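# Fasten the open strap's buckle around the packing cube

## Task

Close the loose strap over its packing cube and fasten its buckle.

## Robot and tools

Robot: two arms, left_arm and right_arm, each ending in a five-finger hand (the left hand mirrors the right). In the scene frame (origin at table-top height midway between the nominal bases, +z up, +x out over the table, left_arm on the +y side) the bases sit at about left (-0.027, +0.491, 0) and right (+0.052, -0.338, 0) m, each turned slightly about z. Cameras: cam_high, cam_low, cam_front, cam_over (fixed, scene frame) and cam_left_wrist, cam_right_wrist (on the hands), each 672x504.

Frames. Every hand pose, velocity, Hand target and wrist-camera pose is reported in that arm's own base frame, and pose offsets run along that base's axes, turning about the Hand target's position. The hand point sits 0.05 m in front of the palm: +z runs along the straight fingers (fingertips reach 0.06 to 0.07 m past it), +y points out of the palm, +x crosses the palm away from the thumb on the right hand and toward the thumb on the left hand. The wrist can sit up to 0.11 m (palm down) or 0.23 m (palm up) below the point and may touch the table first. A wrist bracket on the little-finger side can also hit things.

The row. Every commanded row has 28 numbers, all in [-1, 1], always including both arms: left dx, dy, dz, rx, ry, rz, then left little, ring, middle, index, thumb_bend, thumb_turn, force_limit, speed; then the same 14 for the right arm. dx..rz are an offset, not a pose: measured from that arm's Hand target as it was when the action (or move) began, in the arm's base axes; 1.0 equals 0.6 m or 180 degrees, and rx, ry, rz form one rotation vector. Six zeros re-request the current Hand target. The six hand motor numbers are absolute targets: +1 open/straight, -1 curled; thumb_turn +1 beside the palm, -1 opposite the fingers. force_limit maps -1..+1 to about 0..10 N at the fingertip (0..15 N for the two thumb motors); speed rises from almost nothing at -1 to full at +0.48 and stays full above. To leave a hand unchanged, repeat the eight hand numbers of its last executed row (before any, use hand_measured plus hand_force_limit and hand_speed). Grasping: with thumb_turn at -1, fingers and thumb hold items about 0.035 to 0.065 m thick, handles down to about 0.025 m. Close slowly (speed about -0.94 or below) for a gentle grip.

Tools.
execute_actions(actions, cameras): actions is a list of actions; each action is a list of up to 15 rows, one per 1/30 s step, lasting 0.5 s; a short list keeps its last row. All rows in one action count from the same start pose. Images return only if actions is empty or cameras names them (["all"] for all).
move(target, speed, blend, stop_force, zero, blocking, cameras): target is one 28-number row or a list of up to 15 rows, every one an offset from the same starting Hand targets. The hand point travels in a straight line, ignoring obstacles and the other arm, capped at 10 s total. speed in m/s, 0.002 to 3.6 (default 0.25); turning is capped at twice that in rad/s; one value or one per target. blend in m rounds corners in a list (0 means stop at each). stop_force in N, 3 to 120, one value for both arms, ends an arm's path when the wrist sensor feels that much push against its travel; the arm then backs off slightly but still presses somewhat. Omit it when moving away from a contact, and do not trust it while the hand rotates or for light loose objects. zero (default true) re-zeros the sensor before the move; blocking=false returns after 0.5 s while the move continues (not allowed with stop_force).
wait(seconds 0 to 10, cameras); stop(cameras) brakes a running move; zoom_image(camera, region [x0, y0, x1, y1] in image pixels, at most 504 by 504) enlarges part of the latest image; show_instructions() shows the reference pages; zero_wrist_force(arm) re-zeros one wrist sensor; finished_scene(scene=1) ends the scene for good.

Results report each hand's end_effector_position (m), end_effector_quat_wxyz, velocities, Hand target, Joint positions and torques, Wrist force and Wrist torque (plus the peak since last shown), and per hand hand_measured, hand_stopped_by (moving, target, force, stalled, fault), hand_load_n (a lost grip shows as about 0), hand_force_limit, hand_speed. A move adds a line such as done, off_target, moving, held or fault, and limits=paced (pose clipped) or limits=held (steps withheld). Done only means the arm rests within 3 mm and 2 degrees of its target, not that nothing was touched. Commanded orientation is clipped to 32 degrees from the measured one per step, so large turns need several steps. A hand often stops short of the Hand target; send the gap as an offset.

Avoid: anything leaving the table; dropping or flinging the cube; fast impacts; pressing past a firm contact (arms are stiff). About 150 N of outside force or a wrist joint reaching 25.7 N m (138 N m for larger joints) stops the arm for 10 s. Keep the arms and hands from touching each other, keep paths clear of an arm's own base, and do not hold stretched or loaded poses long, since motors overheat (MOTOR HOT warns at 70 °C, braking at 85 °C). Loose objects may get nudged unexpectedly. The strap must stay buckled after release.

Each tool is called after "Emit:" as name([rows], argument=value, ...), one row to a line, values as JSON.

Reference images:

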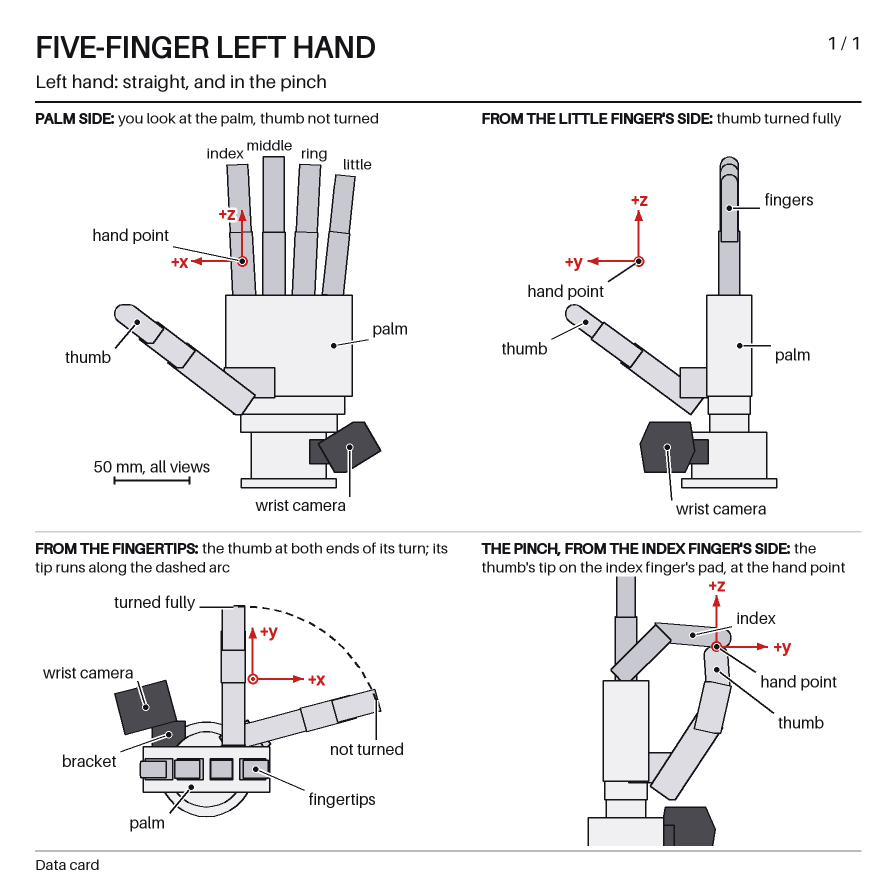

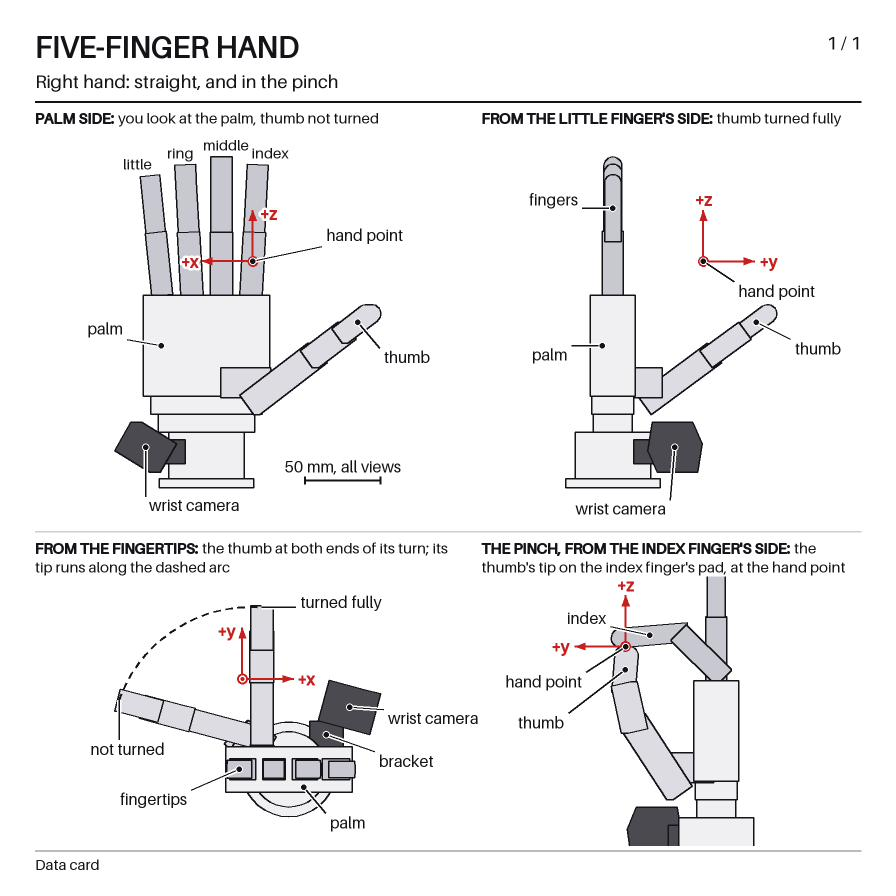

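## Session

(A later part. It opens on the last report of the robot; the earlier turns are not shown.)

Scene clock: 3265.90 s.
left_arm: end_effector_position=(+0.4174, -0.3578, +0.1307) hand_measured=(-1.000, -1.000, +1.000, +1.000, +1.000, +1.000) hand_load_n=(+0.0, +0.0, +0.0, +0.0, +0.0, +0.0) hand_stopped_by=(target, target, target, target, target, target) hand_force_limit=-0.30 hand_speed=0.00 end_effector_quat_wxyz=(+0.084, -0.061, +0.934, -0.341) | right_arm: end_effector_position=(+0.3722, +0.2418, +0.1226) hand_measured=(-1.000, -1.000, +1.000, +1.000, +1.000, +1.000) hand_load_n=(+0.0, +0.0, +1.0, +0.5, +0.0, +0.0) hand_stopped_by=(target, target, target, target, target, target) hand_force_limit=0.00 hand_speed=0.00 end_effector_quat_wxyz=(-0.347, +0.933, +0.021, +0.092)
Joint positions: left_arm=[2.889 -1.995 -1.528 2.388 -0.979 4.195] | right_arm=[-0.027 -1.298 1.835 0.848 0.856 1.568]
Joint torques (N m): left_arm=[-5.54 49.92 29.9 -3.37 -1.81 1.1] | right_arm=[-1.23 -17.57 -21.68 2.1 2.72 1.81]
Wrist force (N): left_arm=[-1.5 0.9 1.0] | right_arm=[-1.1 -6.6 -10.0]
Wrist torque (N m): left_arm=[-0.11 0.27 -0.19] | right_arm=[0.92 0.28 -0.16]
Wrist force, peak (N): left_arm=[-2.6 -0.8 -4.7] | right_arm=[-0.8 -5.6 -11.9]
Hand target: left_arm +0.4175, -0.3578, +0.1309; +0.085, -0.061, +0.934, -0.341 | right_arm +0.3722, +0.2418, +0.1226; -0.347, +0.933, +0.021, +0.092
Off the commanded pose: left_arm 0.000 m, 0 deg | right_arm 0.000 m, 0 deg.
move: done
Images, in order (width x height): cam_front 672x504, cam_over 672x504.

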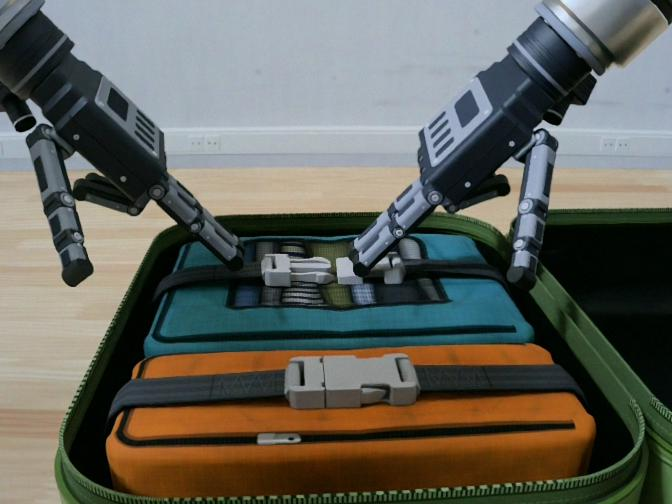

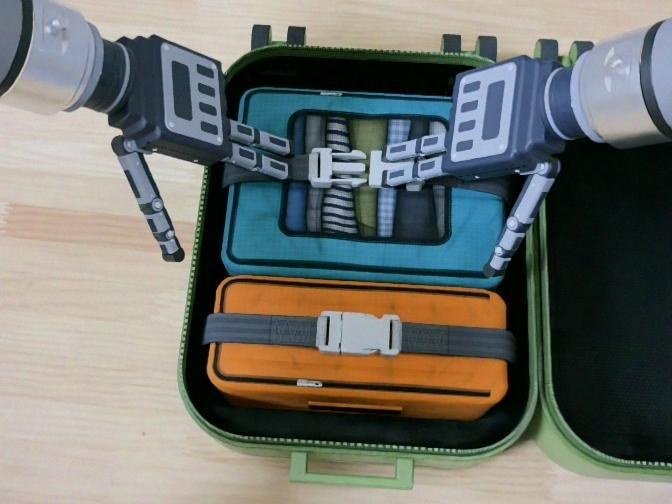

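Emit:
execute_actions(actions=[], cameras=["cam_over","cam_front"])

Scene clock: 3304.60 s.
left_arm: end_effector_position=(+0.4175, -0.3578, +0.1309) hand_measured=(-1.000, -1.000, +1.000, +1.000, +1.000, +1.000) hand_load_n=(+0.0, +0.0, +0.0, +0.0, -0.5, +0.0) hand_stopped_by=(target, target, target, target, target, target) hand_force_limit=-0.30 hand_speed=0.00 end_effector_quat_wxyz=(+0.085, -0.061, +0.934, -0.341) | right_arm: end_effector_position=(+0.3722, +0.2418, +0.1226) hand_measured=(-1.000, -1.000, +1.000, +1.000, +1.000, +1.000) hand_load_n=(+0.0, +0.0, +0.5, +0.5, +0.0, +0.0) hand_stopped_by=(target, target, target, target, target, target) hand_force_limit=0.00 hand_speed=0.00 end_effector_quat_wxyz=(-0.347, +0.933, +0.021, +0.092)
Joint positions: left_arm=[2.889 -1.995 -1.528 2.388 -0.979 4.195] | right_arm=[-0.027 -1.298 1.835 0.848 0.856 1.568]
Joint velocities: within noise
Joint torques (N m): left_arm=[-6.49 48.97 30.96 -0.12 -1.89 -1.53] | right_arm=[-2.46 -19.33 -21.68 1.98 2.82 1.82]
Wrist force (N): left_arm=[-1.7 0.8 1.0] | right_arm=[-1.3 -6.6 -10.1]
Wrist torque (N m): left_arm=[-0.13 0.29 -0.19] | right_arm=[0.94 0.32 -0.17]
Wrist force, peak (N): left_arm=[-1.8 1.0 1.1] | right_arm=[-1.0 -6.9 -10.5]
Hand target: left_arm +0.4175, -0.3578, +0.1309; +0.085, -0.061, +0.934, -0.341 | right_arm +0.3722, +0.2418, +0.1226; -0.347, +0.933, +0.021, +0.092
Off the commanded pose: left_arm 0.000 m, 0 deg | right_arm 0.000 m, 0 deg.
Images, in order (width x height): cam_front 672x504, cam_over 672x504.

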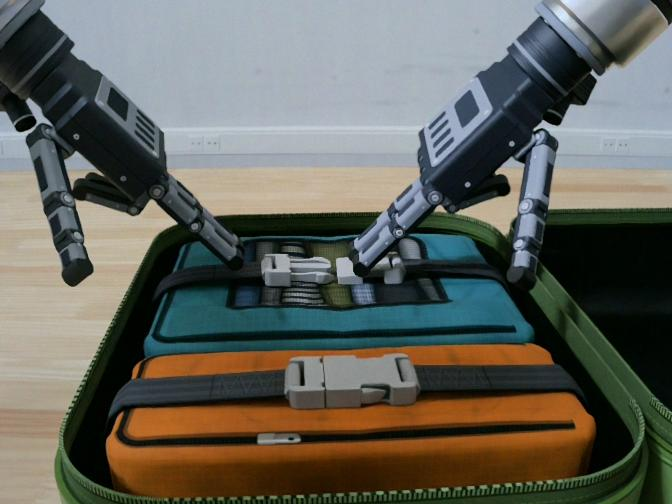

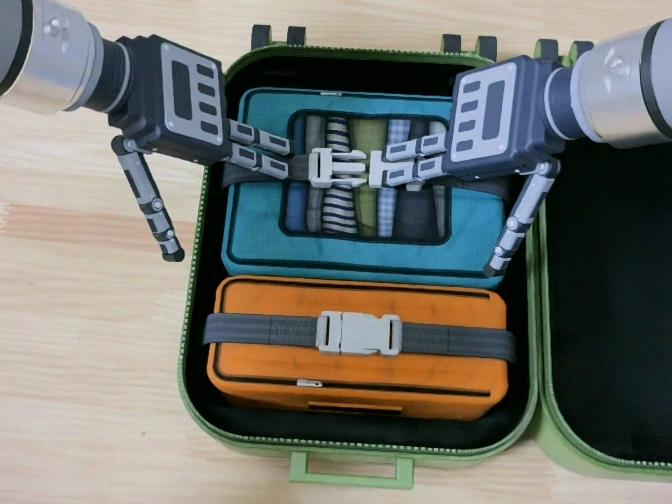

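Emit:
zoom_image(camera="cam_over", region=[270, 130, 410, 230])

Emit:
zoom_image(camera="cam_front", region=[215, 230, 355, 330])

Scaled by 3.600.

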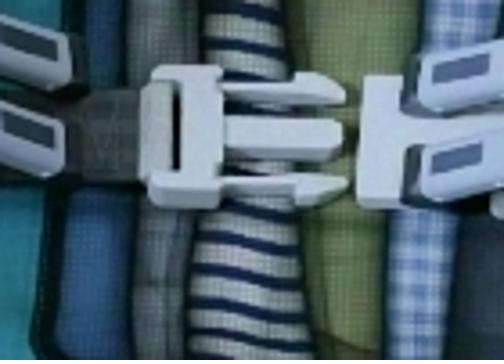

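Scaled by 3.600.

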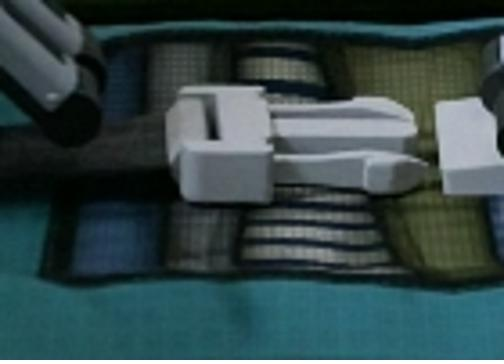

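Emit:
move(target=[-0.0042, 0, -0.0173, 0,0,0, -1,-1,1,1,1,1,-0.3,0.0, 0,0,0,0,0,0, -1,-1,1,1,1,1,0.0,0.0], speed=0.02, stop_force=3, cameras=["cam_over","cam_front"])

Emit:
zoom_image(camera="cam_over", region=[280, 140, 380, 210])

Emit:
zoom_image(camera="cam_front", region=[225, 235, 345, 305])

Scene clock: 3461.57 s.
left_arm: end_effector_position=(+0.4150, -0.3578, +0.1205) hand_measured=(-1.000, -1.000, +1.000, +1.000, +1.000, +1.000) hand_load_n=(+0.0, +0.0, +0.0, +0.0, +0.0, +0.0) hand_stopped_by=(target, target, target, target, target, target) hand_force_limit=-0.30 hand_speed=0.00 end_effector_quat_wxyz=(+0.085, -0.061, +0.934, -0.341) | right_arm: end_effector_position=(+0.3722, +0.2418, +0.1226) hand_measured=(-1.000, -1.000, +1.000, +1.000, +1.000, +1.000) hand_load_n=(+0.0, +0.0, +1.0, +0.5, +0.0, +0.0) hand_stopped_by=(target, target, target, target, target, target) hand_force_limit=0.00 hand_speed=0.00 end_effector_quat_wxyz=(-0.347, +0.933, +0.021, +0.092)
Joint positions: left_arm=[2.888 -2 -1.55 2.415 -0.98 4.193] | right_arm=[-0.027 -1.298 1.835 0.848 0.856 1.568]
Joint torques (N m): left_arm=[0.4 49.13 30.5 -3.16 -0.87 0.4] | right_arm=[-3.6 -23.17 -21.79 1.99 2.68 1.85]
Wrist force (N): left_arm=[-1.8 0.6 1.0] | right_arm=[-1.1 -6.4 -9.7]
Wrist torque (N m): left_arm=[-0.16 0.31 -0.18] | right_arm=[0.92 0.27 -0.16]
Wrist force, peak (N): left_arm=[-1.9 0.9 1.0] | right_arm=[-0.8 -6.9 -10.4]
Hand target: left_arm +0.4150, -0.3578, +0.1205; +0.085, -0.061, +0.934, -0.341 | right_arm +0.3722, +0.2418, +0.1226; -0.347, +0.933, +0.021, +0.092
Off the commanded pose: left_arm 0.000 m, 0 deg | right_arm 0.000 m, 0 deg.
move: done
Images, in order (width x height): cam_front 672x504, cam_over 672x504.

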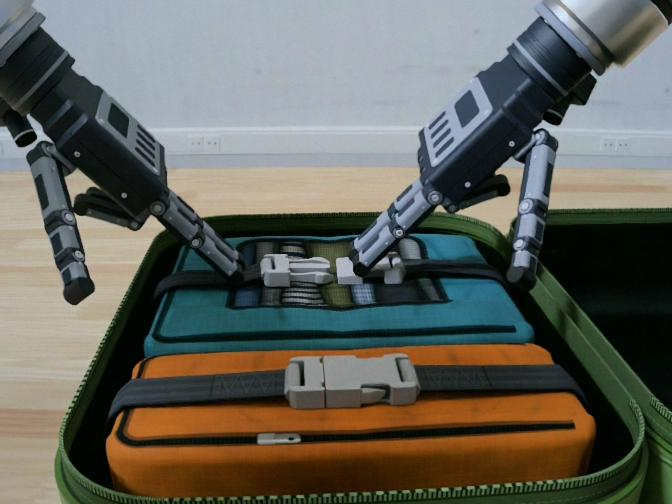

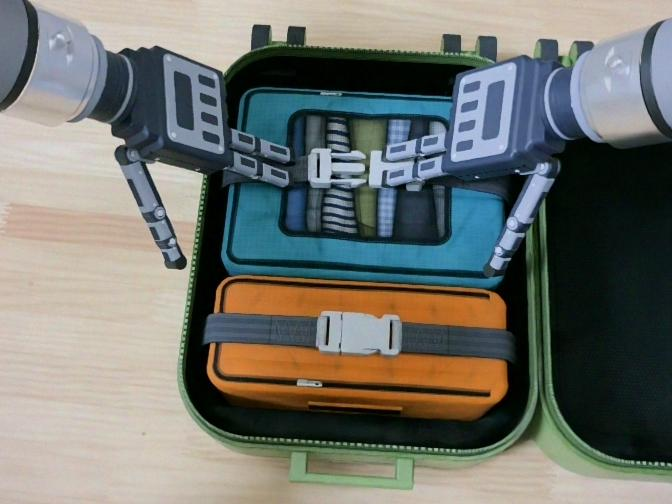

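Scaled by 5.040.

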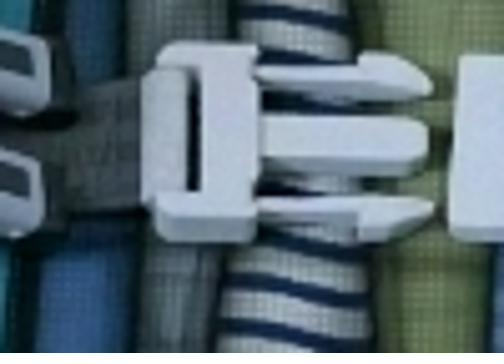

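Scaled by 4.200.

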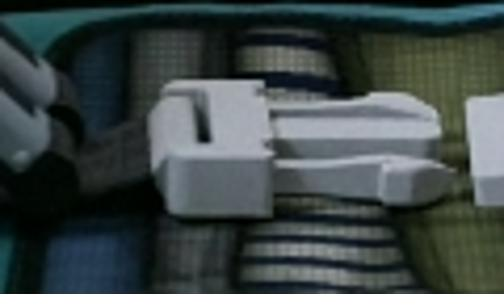

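Emit:
zoom_image(camera="cam_over", region=[270, 140, 330, 200])

Emit:
zoom_image(camera="cam_front", region=[215, 235, 295, 305])

Scaled by 8.400.

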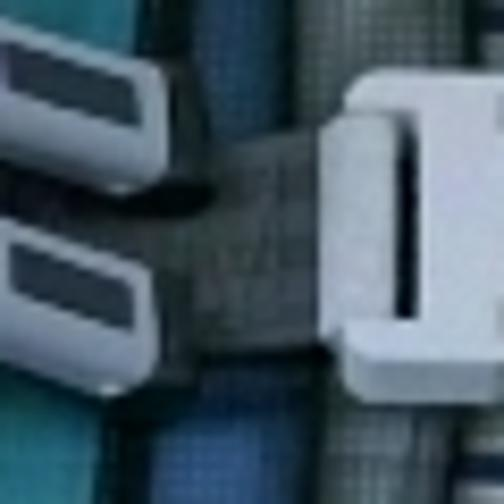

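Scaled by 6.300.

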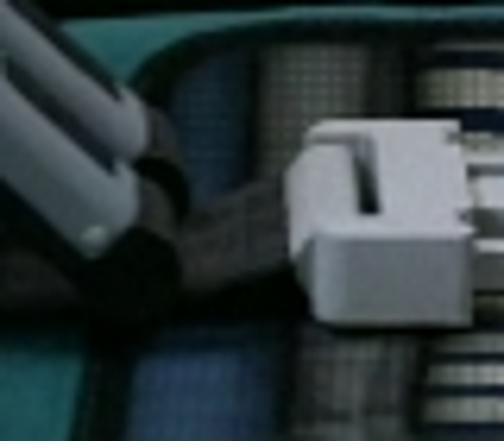

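Emit:
zoom_image(camera="cam_front", region=[285, 240, 385, 300])

Emit:
zoom_image(camera="cam_over", region=[320, 140, 400, 200])

Scaled by 5.040.

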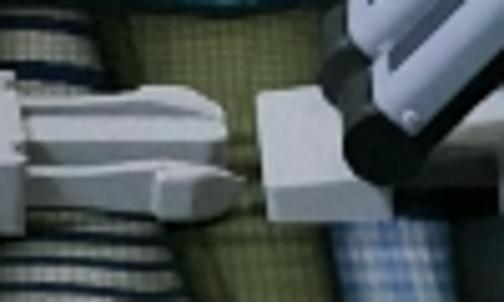

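Scaled by 6.300.

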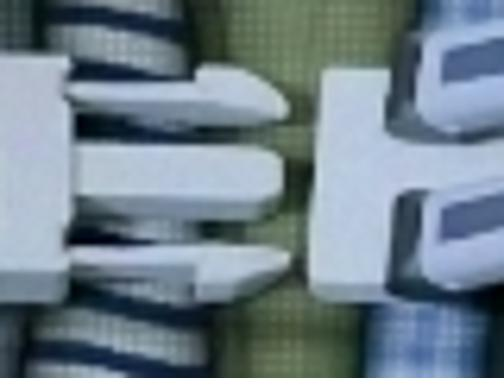

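Emit:
move([
  [0,0,0,0,0,0,-1,-1,1,1,1,1,-0.3,0.0, 0,0,0.025,0,0,0,-1,-1,1,1,1,1,0.0,0.0],
  [0,0,0,0,0,0,-1,-1,1,1,1,1,-0.3,0.0, -0.0014,-0.077,0.025,-0.0005,0.0333,-0.0194,-1,-1,1,1,1,1,0.0,0.0],
], speed=0.04, cameras=["cam_over","cam_front"])

Emit:
zoom_image(camera="cam_over", region=[280, 130, 460, 230])

Emit:
zoom_image(camera="cam_front", region=[245, 220, 455, 320])

Scene clock: 3537.97 s.
left_arm: end_effector_position=(+0.4150, -0.3578, +0.1205) hand_measured=(-1.000, -1.000, +1.000, +1.000, +1.000, +1.000) hand_load_n=(+0.0, +0.0, +0.0, +0.0, +0.0, +0.0) hand_stopped_by=(target, target, target, target, target, target) hand_force_limit=-0.30 hand_speed=0.00 end_effector_quat_wxyz=(+0.085, -0.061, +0.934, -0.341) | right_arm: end_effector_position=(+0.3713, +0.1955, +0.1376) hand_measured=(-1.000, -1.000, +1.000, +1.000, +1.000, +1.000) hand_load_n=(+0.0, +0.0, +0.0, +0.0, +0.0, -0.5) hand_stopped_by=(target, target, target, target, target, target) hand_force_limit=0.00 hand_speed=0.00 end_effector_quat_wxyz=(-0.344, +0.937, -0.025, +0.054) end_effector_velocity=(+0.001, +0.001, -0.001) end_effector_angular_velocity=(-0.001, -0.006, +0.001)
Joint positions: left_arm=[2.888 -2 -1.55 2.415 -0.98 4.193] | right_arm=[-0.151 -1.287 1.82 1.011 0.86 1.484]
Joint velocities: left_arm=[within noise] | right_arm=[0.004 0 -0.001 -0.008 0 0.004]
Joint torques (N m): left_arm=[1.2 49.14 29.15 -2.72 3.3 1.71] | right_arm=[5.45 -38.1 -9.92 0.41 -0.56 2.17]
Wrist force (N): left_arm=[-1.7 0.9 1.0] | right_arm=[-0.9 1.8 -0.1]
Wrist torque (N m): left_arm=[-0.13 0.29 -0.17] | right_arm=[0.11 0.17 0.02]
Wrist force, peak (N): left_arm=[-1.9 0.7 1.1] | right_arm=[-1.1 -7.1 -10.4]
Hand target: left_arm +0.4150, -0.3578, +0.1205; +0.085, -0.061, +0.934, -0.341 | right_arm +0.3714, +0.1956, +0.1376; -0.344, +0.937, -0.025, +0.054
Off the commanded pose: left_arm 0.000 m, 0 deg | right_arm 0.000 m, 0 deg.
move: done
Images, in order (width x height): cam_front 672x504, cam_over 672x504.

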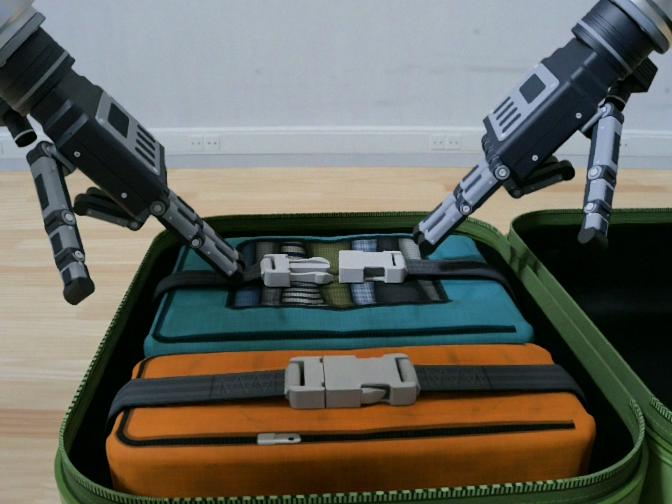

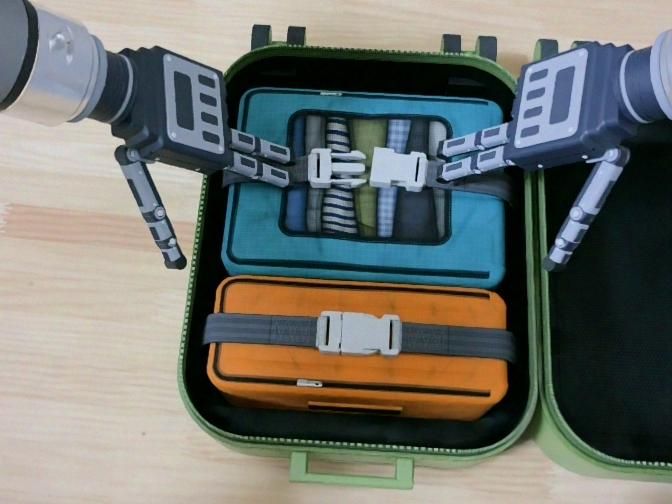

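Scaled by 2.800.

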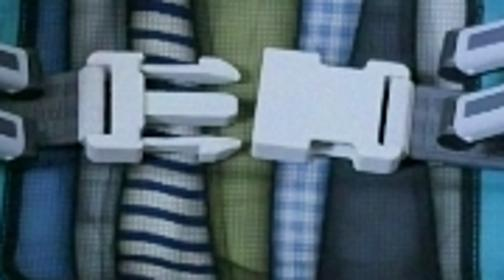

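Scaled by 2.400.

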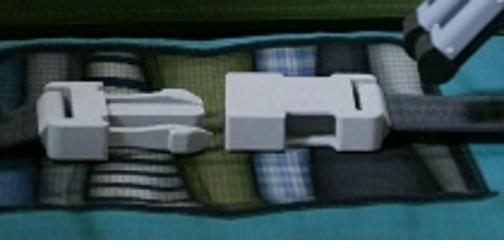

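Emit:
zoom_image(camera="cam_over", region=[360, 130, 440, 200])

Emit:
zoom_image(camera="cam_front", region=[325, 235, 425, 295])

Scaled by 6.300.

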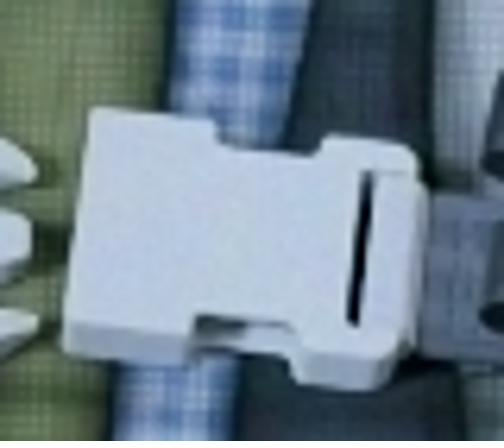

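Scaled by 5.040.

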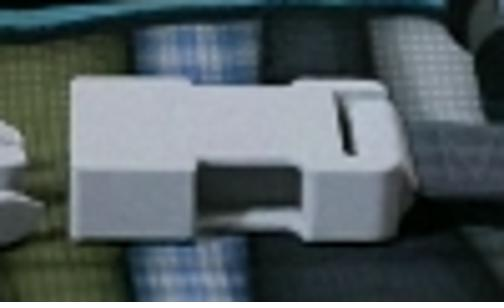

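Emit:
move(target=[0,0,0,0,0,0,-1,-1,1,1,1,1,-0.3,0.0, 0,0,-0.0255,0,0,0,-1,-1,1,1,1,1,0.0,0.0], speed=0.03, stop_force=3, cameras=["cam_over","cam_front"])

Emit:
zoom_image(camera="cam_over", region=[400, 140, 460, 200])

Emit:
zoom_image(camera="cam_front", region=[375, 235, 455, 305])

Scene clock: 3580.67 s.
left_arm: end_effector_position=(+0.4150, -0.3578, +0.1205) hand_measured=(-1.000, -1.000, +1.000, +1.000, +1.000, +1.000) hand_load_n=(+0.0, +0.0, +0.0, +0.0, +0.0, -0.5) hand_stopped_by=(target, target, target, target, target, target) hand_force_limit=-0.30 hand_speed=0.00 end_effector_quat_wxyz=(+0.085, -0.061, +0.934, -0.341) | right_arm: end_effector_position=(+0.3714, +0.1956, +0.1223) hand_measured=(-1.000, -1.000, +1.000, +1.000, +1.000, +1.000) hand_load_n=(+0.0, +0.0, +0.0, +0.0, +0.0, +0.0) hand_stopped_by=(target, target, target, target, target, target) hand_force_limit=0.00 hand_speed=0.00 end_effector_quat_wxyz=(-0.344, +0.937, -0.025, +0.054)
Joint positions: left_arm=[2.888 -2 -1.55 2.415 -0.98 4.193] | right_arm=[-0.151 -1.268 1.839 0.973 0.86 1.484]
Joint torques (N m): left_arm=[2.16 49.53 28.47 -2.29 3.25 1.55] | right_arm=[4.86 -41.02 -23.26 4.35 -1.91 1.65]
Wrist force (N): left_arm=[-1.7 0.6 1.0] | right_arm=[-0.9 1.6 -0.3]
Wrist torque (N m): left_arm=[-0.15 0.30 -0.17] | right_arm=[0.10 0.19 -0.03]
Wrist force, peak (N): left_arm=[-1.9 0.9 1.1] | right_arm=[-0.8 2.1 -0.2]
Hand target: left_arm +0.4150, -0.3578, +0.1205; +0.085, -0.061, +0.934, -0.341 | right_arm +0.3714, +0.1956, +0.1223; -0.344, +0.937, -0.025, +0.054
Off the commanded pose: left_arm 0.000 m, 0 deg | right_arm 0.000 m, 0 deg.
move: done
Images, in order (width x height): cam_front 672x504, cam_over 672x504.

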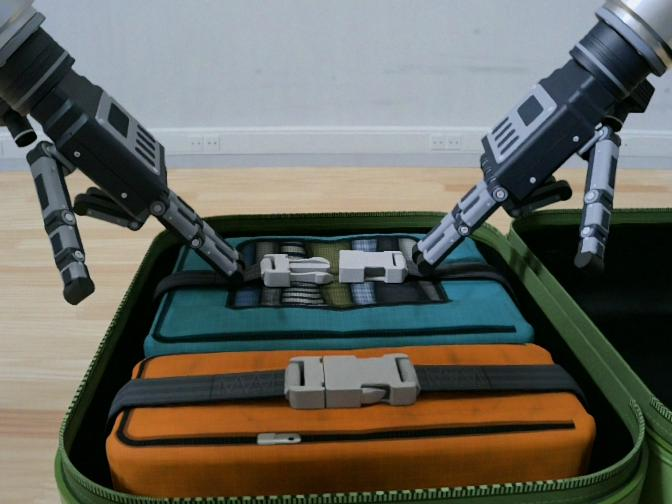

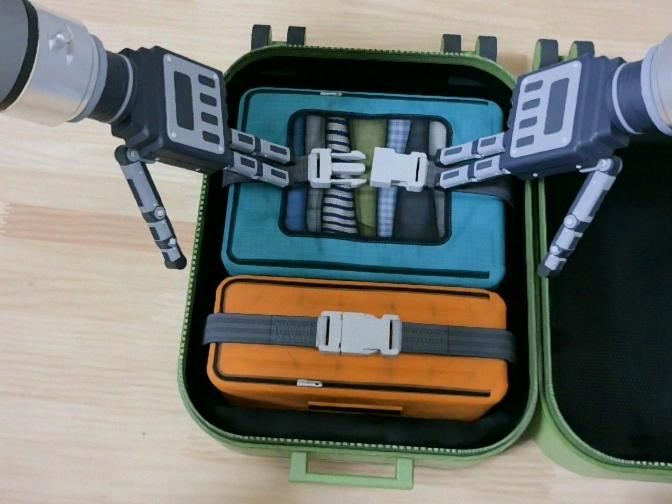

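Scaled by 8.400.

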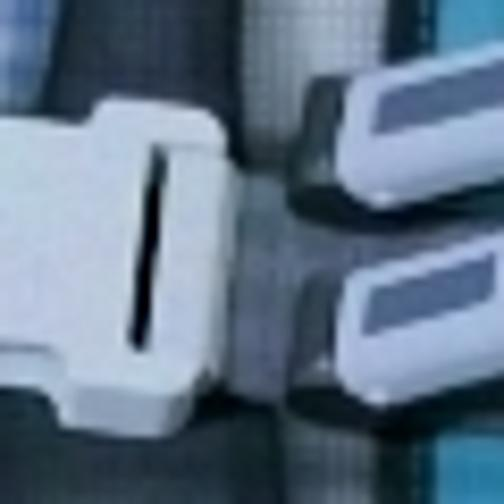

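Scaled by 6.300.

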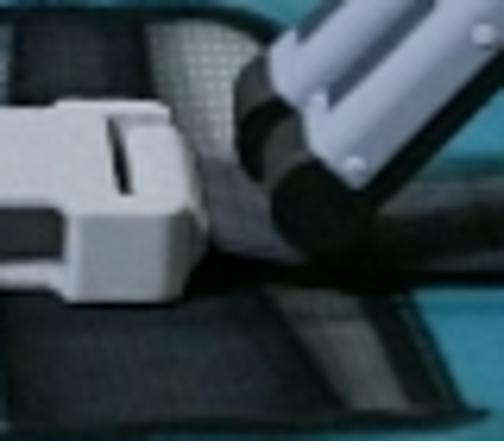

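Emit:
move(target=[0.0042,0,0,0,0,0,-1,-1,1,1,1,1,-0.3,0.0, 0.0058,0,-0.0013,0,0,0,-1,-1,1,1,1,1,0.0,0.0], speed=0.02, stop_force=3, cameras=["cam_over","cam_front"])

Emit:
zoom_image(camera="cam_over", region=[400, 140, 460, 200])

Emit:
zoom_image(camera="cam_over", region=[270, 140, 330, 200])

Scene clock: 3768.43 s.
left_arm: end_effector_position=(+0.4175, -0.3578, +0.1205) hand_measured=(-1.000, -1.000, +1.000, +1.000, +1.000, +1.000) hand_load_n=(+0.0, +0.0, +0.0, +0.0, +0.0, -0.5) hand_stopped_by=(target, target, target, target, target, target) hand_force_limit=-0.30 hand_speed=0.00 end_effector_quat_wxyz=(+0.085, -0.061, +0.934, -0.341) | right_arm: end_effector_position=(+0.3748, +0.1956, +0.1216) hand_measured=(-1.000, -1.000, +1.000, +1.000, +1.000, +1.000) hand_load_n=(+0.0, +0.5, +0.0, +0.0, -0.5, +0.0) hand_stopped_by=(target, target, target, target, target, target) hand_force_limit=0.00 hand_speed=0.00 end_effector_quat_wxyz=(-0.344, +0.937, -0.025, +0.054)
Joint positions: left_arm=[2.889 -2.005 -1.543 2.412 -0.979 4.195] | right_arm=[-0.149 -1.26 1.829 0.973 0.86 1.486]
Joint torques (N m): left_arm=[-0.87 49.78 7.35 -0.14 2.47 -0.53] | right_arm=[-2.79 -40.88 -7.6 3.96 1.1 -0.77]
Wrist force (N): left_arm=[-1.8 0.7 1.0] | right_arm=[-0.9 1.8 -0.1]
Wrist torque (N m): left_arm=[-0.14 0.31 -0.28] | right_arm=[0.11 0.18 -0.07]
Wrist force, peak (N): left_arm=[-1.9 0.9 1.1] | right_arm=[-1.0 1.9 -0.3]
Hand target: left_arm +0.4175, -0.3578, +0.1205; +0.085, -0.061, +0.934, -0.341 | right_arm +0.3748, +0.1956, +0.1216; -0.344, +0.937, -0.025, +0.054
Off the commanded pose: left_arm 0.000 m, 0 deg | right_arm 0.000 m, 0 deg.
move: done
Images, in order (width x height): cam_front 672x504, cam_over 672x504.

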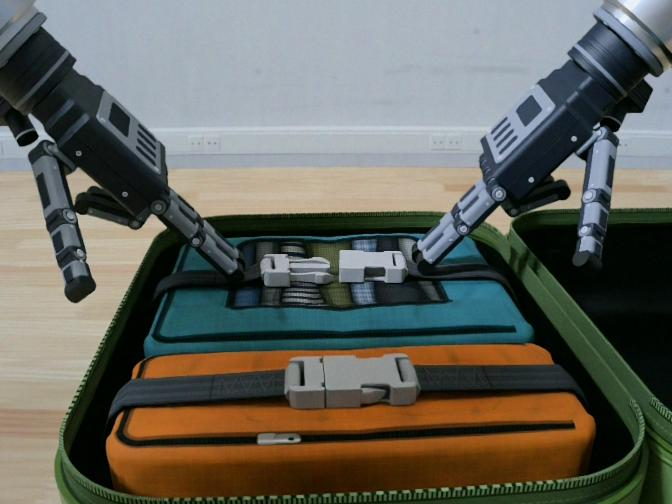

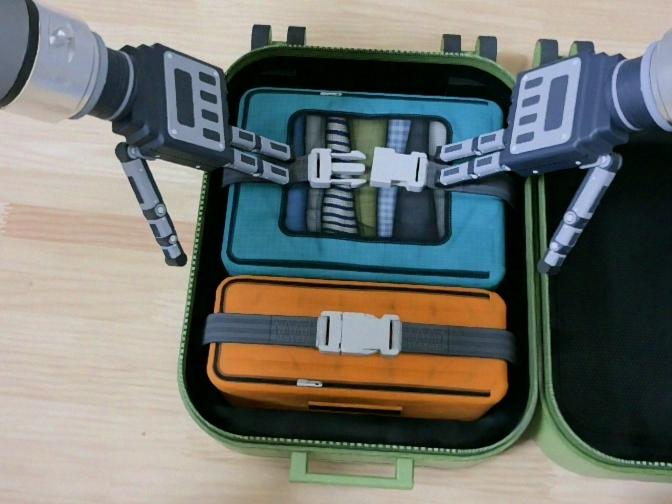

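Scaled by 8.400.

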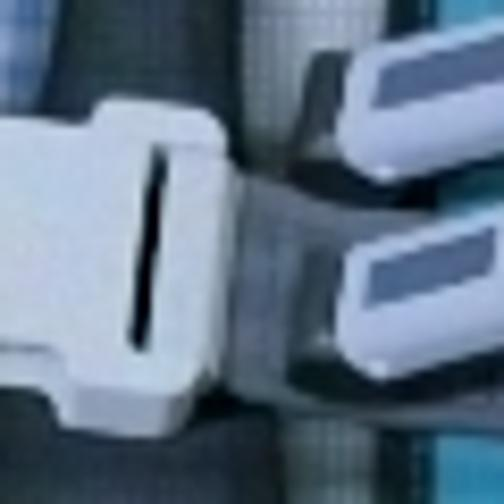

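Scaled by 8.400.

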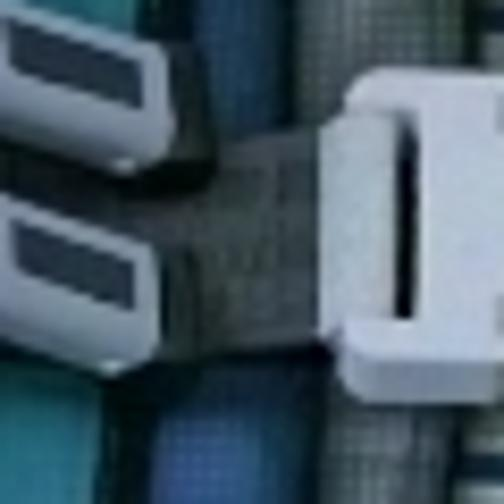

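Emit:
move(target=[0.0008,-0.0165,0,0,0,0,-1,-1,1,1,1,1,-0.3,0.0, -0.0009,0.0133,0,0,0,0,-1,-1,1,1,1,1,0.0,0.0], speed=0.01, stop_force=3, cameras=["cam_over","cam_front"])

Emit:
zoom_image(camera="cam_over", region=[280, 130, 460, 230])

Emit:
zoom_image(camera="cam_front", region=[225, 235, 345, 305])

Emit:
zoom_image(camera="cam_front", region=[325, 235, 445, 305])

Scene clock: 3781.53 s.
left_arm: end_effector_position=(+0.4180, -0.3677, +0.1205) hand_measured=(-1.000, -1.000, +1.000, +1.000, +1.000, +1.000) hand_load_n=(+0.0, +0.0, +0.0, +0.0, +0.0, +0.0) hand_stopped_by=(target, target, target, target, target, target) hand_force_limit=-0.30 hand_speed=0.00 end_effector_quat_wxyz=(+0.085, -0.061, +0.934, -0.341) | right_arm: end_effector_position=(+0.3743, +0.2036, +0.1216) hand_measured=(-1.000, -1.000, +1.000, +1.000, +1.000, +1.000) hand_load_n=(+0.0, +0.0, +0.0, +0.0, +0.0, -0.5) hand_stopped_by=(target, target, target, target, target, target) hand_force_limit=0.00 hand_speed=0.00 end_effector_quat_wxyz=(-0.344, +0.937, -0.025, +0.054)
Joint positions: left_arm=[2.868 -2.015 -1.524 2.416 -0.988 4.172] | right_arm=[-0.127 -1.26 1.824 0.96 0.861 1.515]
Joint torques (N m): left_arm=[6.62 50.3 8.39 -2.76 3.64 1.95] | right_arm=[-6.09 -25.71 -7.48 4.31 0.45 -2.12]
Wrist force (N): left_arm=[-1.7 1.0 0.8] | right_arm=[-0.8 1.6 -0.4]
Wrist torque (N m): left_arm=[-0.09 0.29 -0.19] | right_arm=[0.09 0.19 -0.07]
Wrist force, peak (N): left_arm=[-1.9 0.9 1.1] | right_arm=[-1.0 1.9 -0.3]
Hand target: left_arm +0.4180, -0.3677, +0.1205; +0.085, -0.061, +0.934, -0.341 | right_arm +0.3743, +0.2036, +0.1216; -0.344, +0.937, -0.025, +0.054
Off the commanded pose: left_arm 0.000 m, 0 deg | right_arm 0.000 m, 0 deg.
move: done
Images, in order (width x height): cam_front 672x504, cam_over 672x504.

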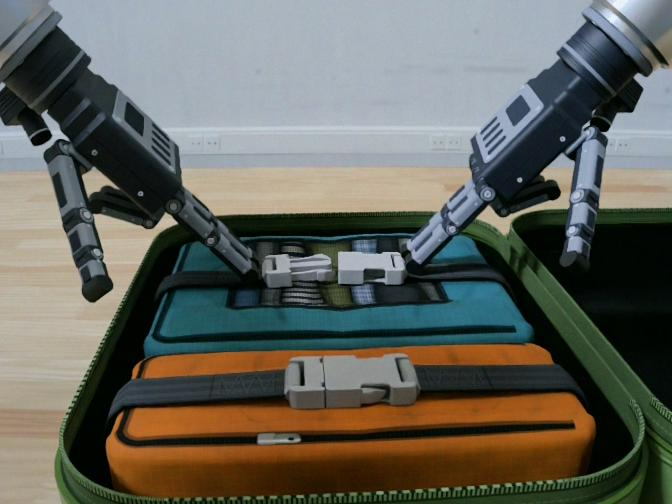

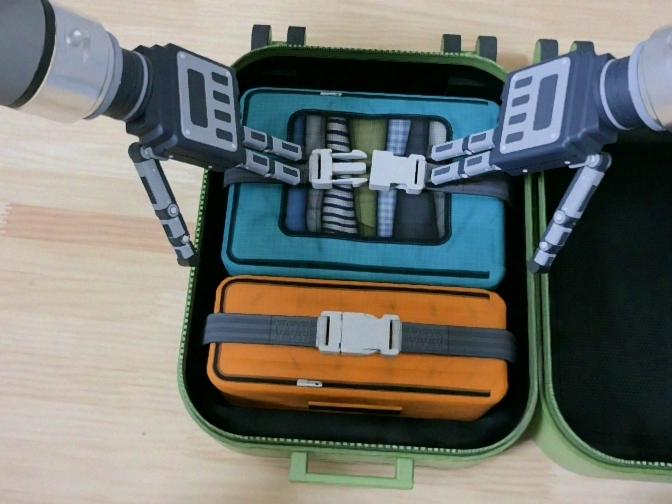

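Scaled by 2.800.

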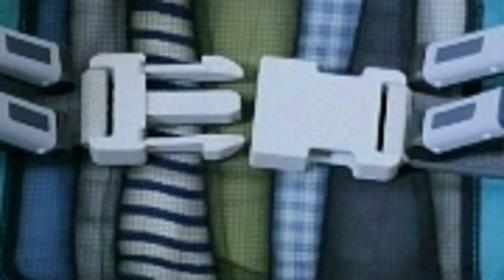

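Scaled by 4.200.

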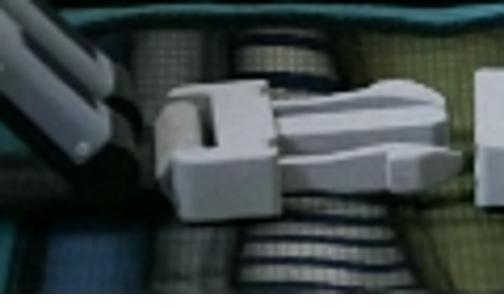

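Scaled by 4.200.

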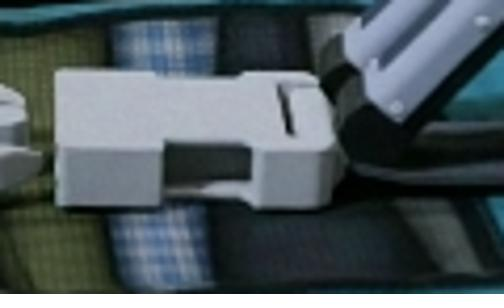

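Emit:
zoom_image(camera="cam_front", region=[285, 240, 385, 300])

Emit:
zoom_image(camera="cam_over", region=[330, 135, 410, 195])

Emit:
zoom_image(camera="cam_over", region=[270, 140, 330, 200])

Scaled by 5.040.

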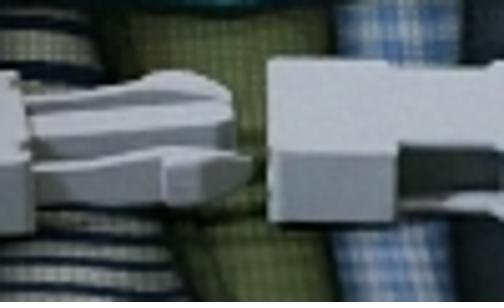

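Scaled by 6.300.

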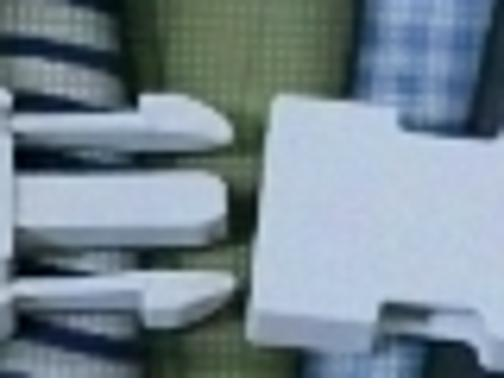

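Scaled by 8.400.

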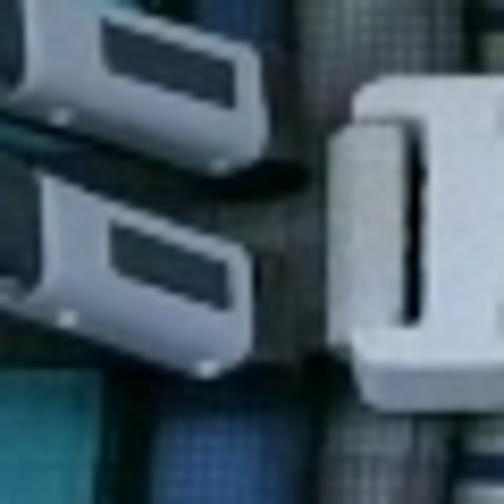

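Emit:
move(target=[0,0,0.0033,0,0,0,-1,-1,1,1,1,1,-0.3,0.0, 0,0,0,0,0,0,-1,-1,1,1,1,1,0.0,0.0], speed=0.01, cameras=["cam_over","cam_front"])

Emit:
zoom_image(camera="cam_front", region=[225, 235, 345, 305])

Emit:
zoom_image(camera="cam_front", region=[285, 240, 385, 300])

Scene clock: 3799.50 s.
left_arm: end_effector_position=(+0.4180, -0.3677, +0.1225) hand_measured=(-1.000, -1.000, +1.000, +1.000, +1.000, +1.000) hand_load_n=(+0.0, +0.0, +0.0, +0.0, +0.0, -0.5) hand_stopped_by=(target, target, target, target, target, target) hand_force_limit=-0.30 hand_speed=0.00 end_effector_quat_wxyz=(+0.085, -0.061, +0.934, -0.341) | right_arm: end_effector_position=(+0.3743, +0.2036, +0.1216) hand_measured=(-1.000, -1.000, +1.000, +1.000, +1.000, +1.000) hand_load_n=(+0.5, +0.5, -0.5, +0.0, +0.0, +0.0) hand_stopped_by=(target, target, target, target, target, target) hand_force_limit=0.00 hand_speed=0.00 end_effector_quat_wxyz=(-0.344, +0.937, -0.025, +0.054)
Joint positions: left_arm=[2.868 -2.013 -1.521 2.411 -0.988 4.172] | right_arm=[-0.127 -1.26 1.824 0.96 0.861 1.515]
Joint torques (N m): left_arm=[6.43 46.89 26.43 -2.17 3.58 1.76] | right_arm=[-6.69 -17.95 -7.47 4.4 -2.36 -2]
Wrist force (N): left_arm=[-1.7 0.9 0.9] | right_arm=[-0.9 1.6 -0.2]
Wrist torque (N m): left_arm=[-0.11 0.29 -0.19] | right_arm=[0.09 0.20 -0.07]
Wrist force, peak (N): left_arm=[-1.8 1.1 1.0] | right_arm=[-1.1 1.8 -0.4]
Hand target: left_arm +0.4180, -0.3677, +0.1225; +0.085, -0.061, +0.934, -0.341 | right_arm +0.3743, +0.2036, +0.1216; -0.344, +0.937, -0.025, +0.054
Off the commanded pose: left_arm 0.000 m, 0 deg | right_arm 0.000 m, 0 deg.
move: done
Images, in order (width x height): cam_front 672x504, cam_over 672x504.

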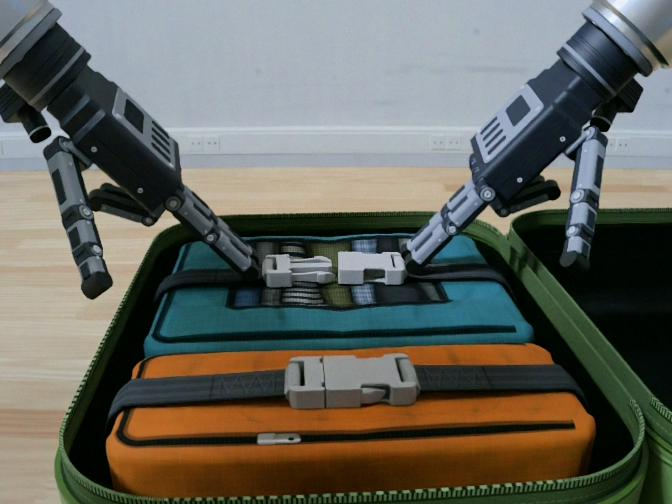

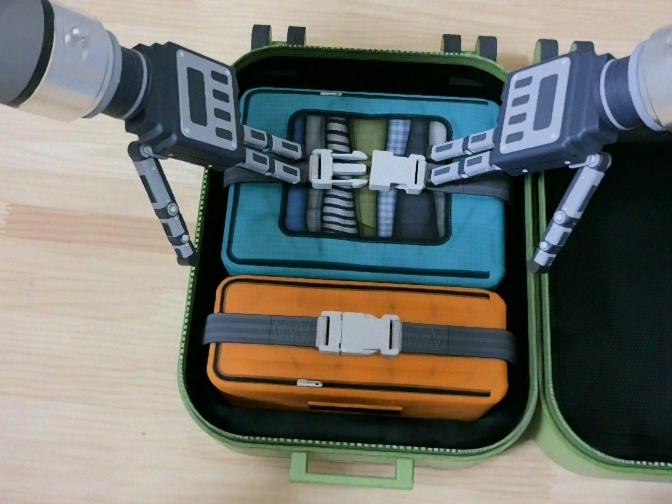

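Scaled by 4.200.

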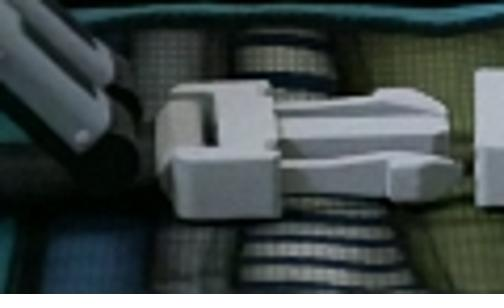

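Scaled by 5.040.

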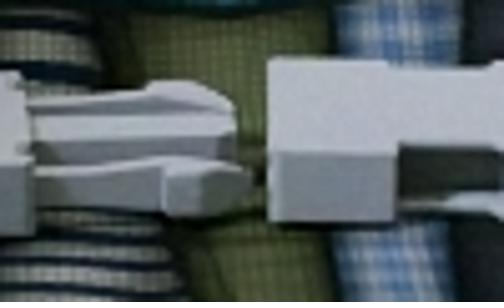

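Emit:
zoom_image(camera="cam_over", region=[330, 135, 410, 195])

Emit:
zoom_image(camera="cam_over", region=[270, 140, 330, 200])

Scaled by 6.300.

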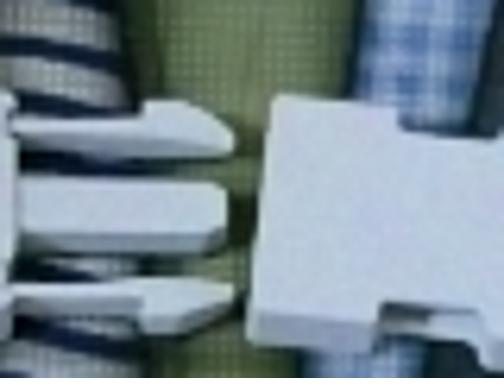

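Scaled by 8.400.

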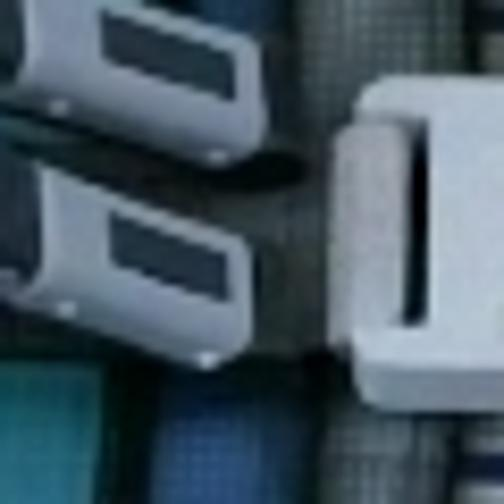

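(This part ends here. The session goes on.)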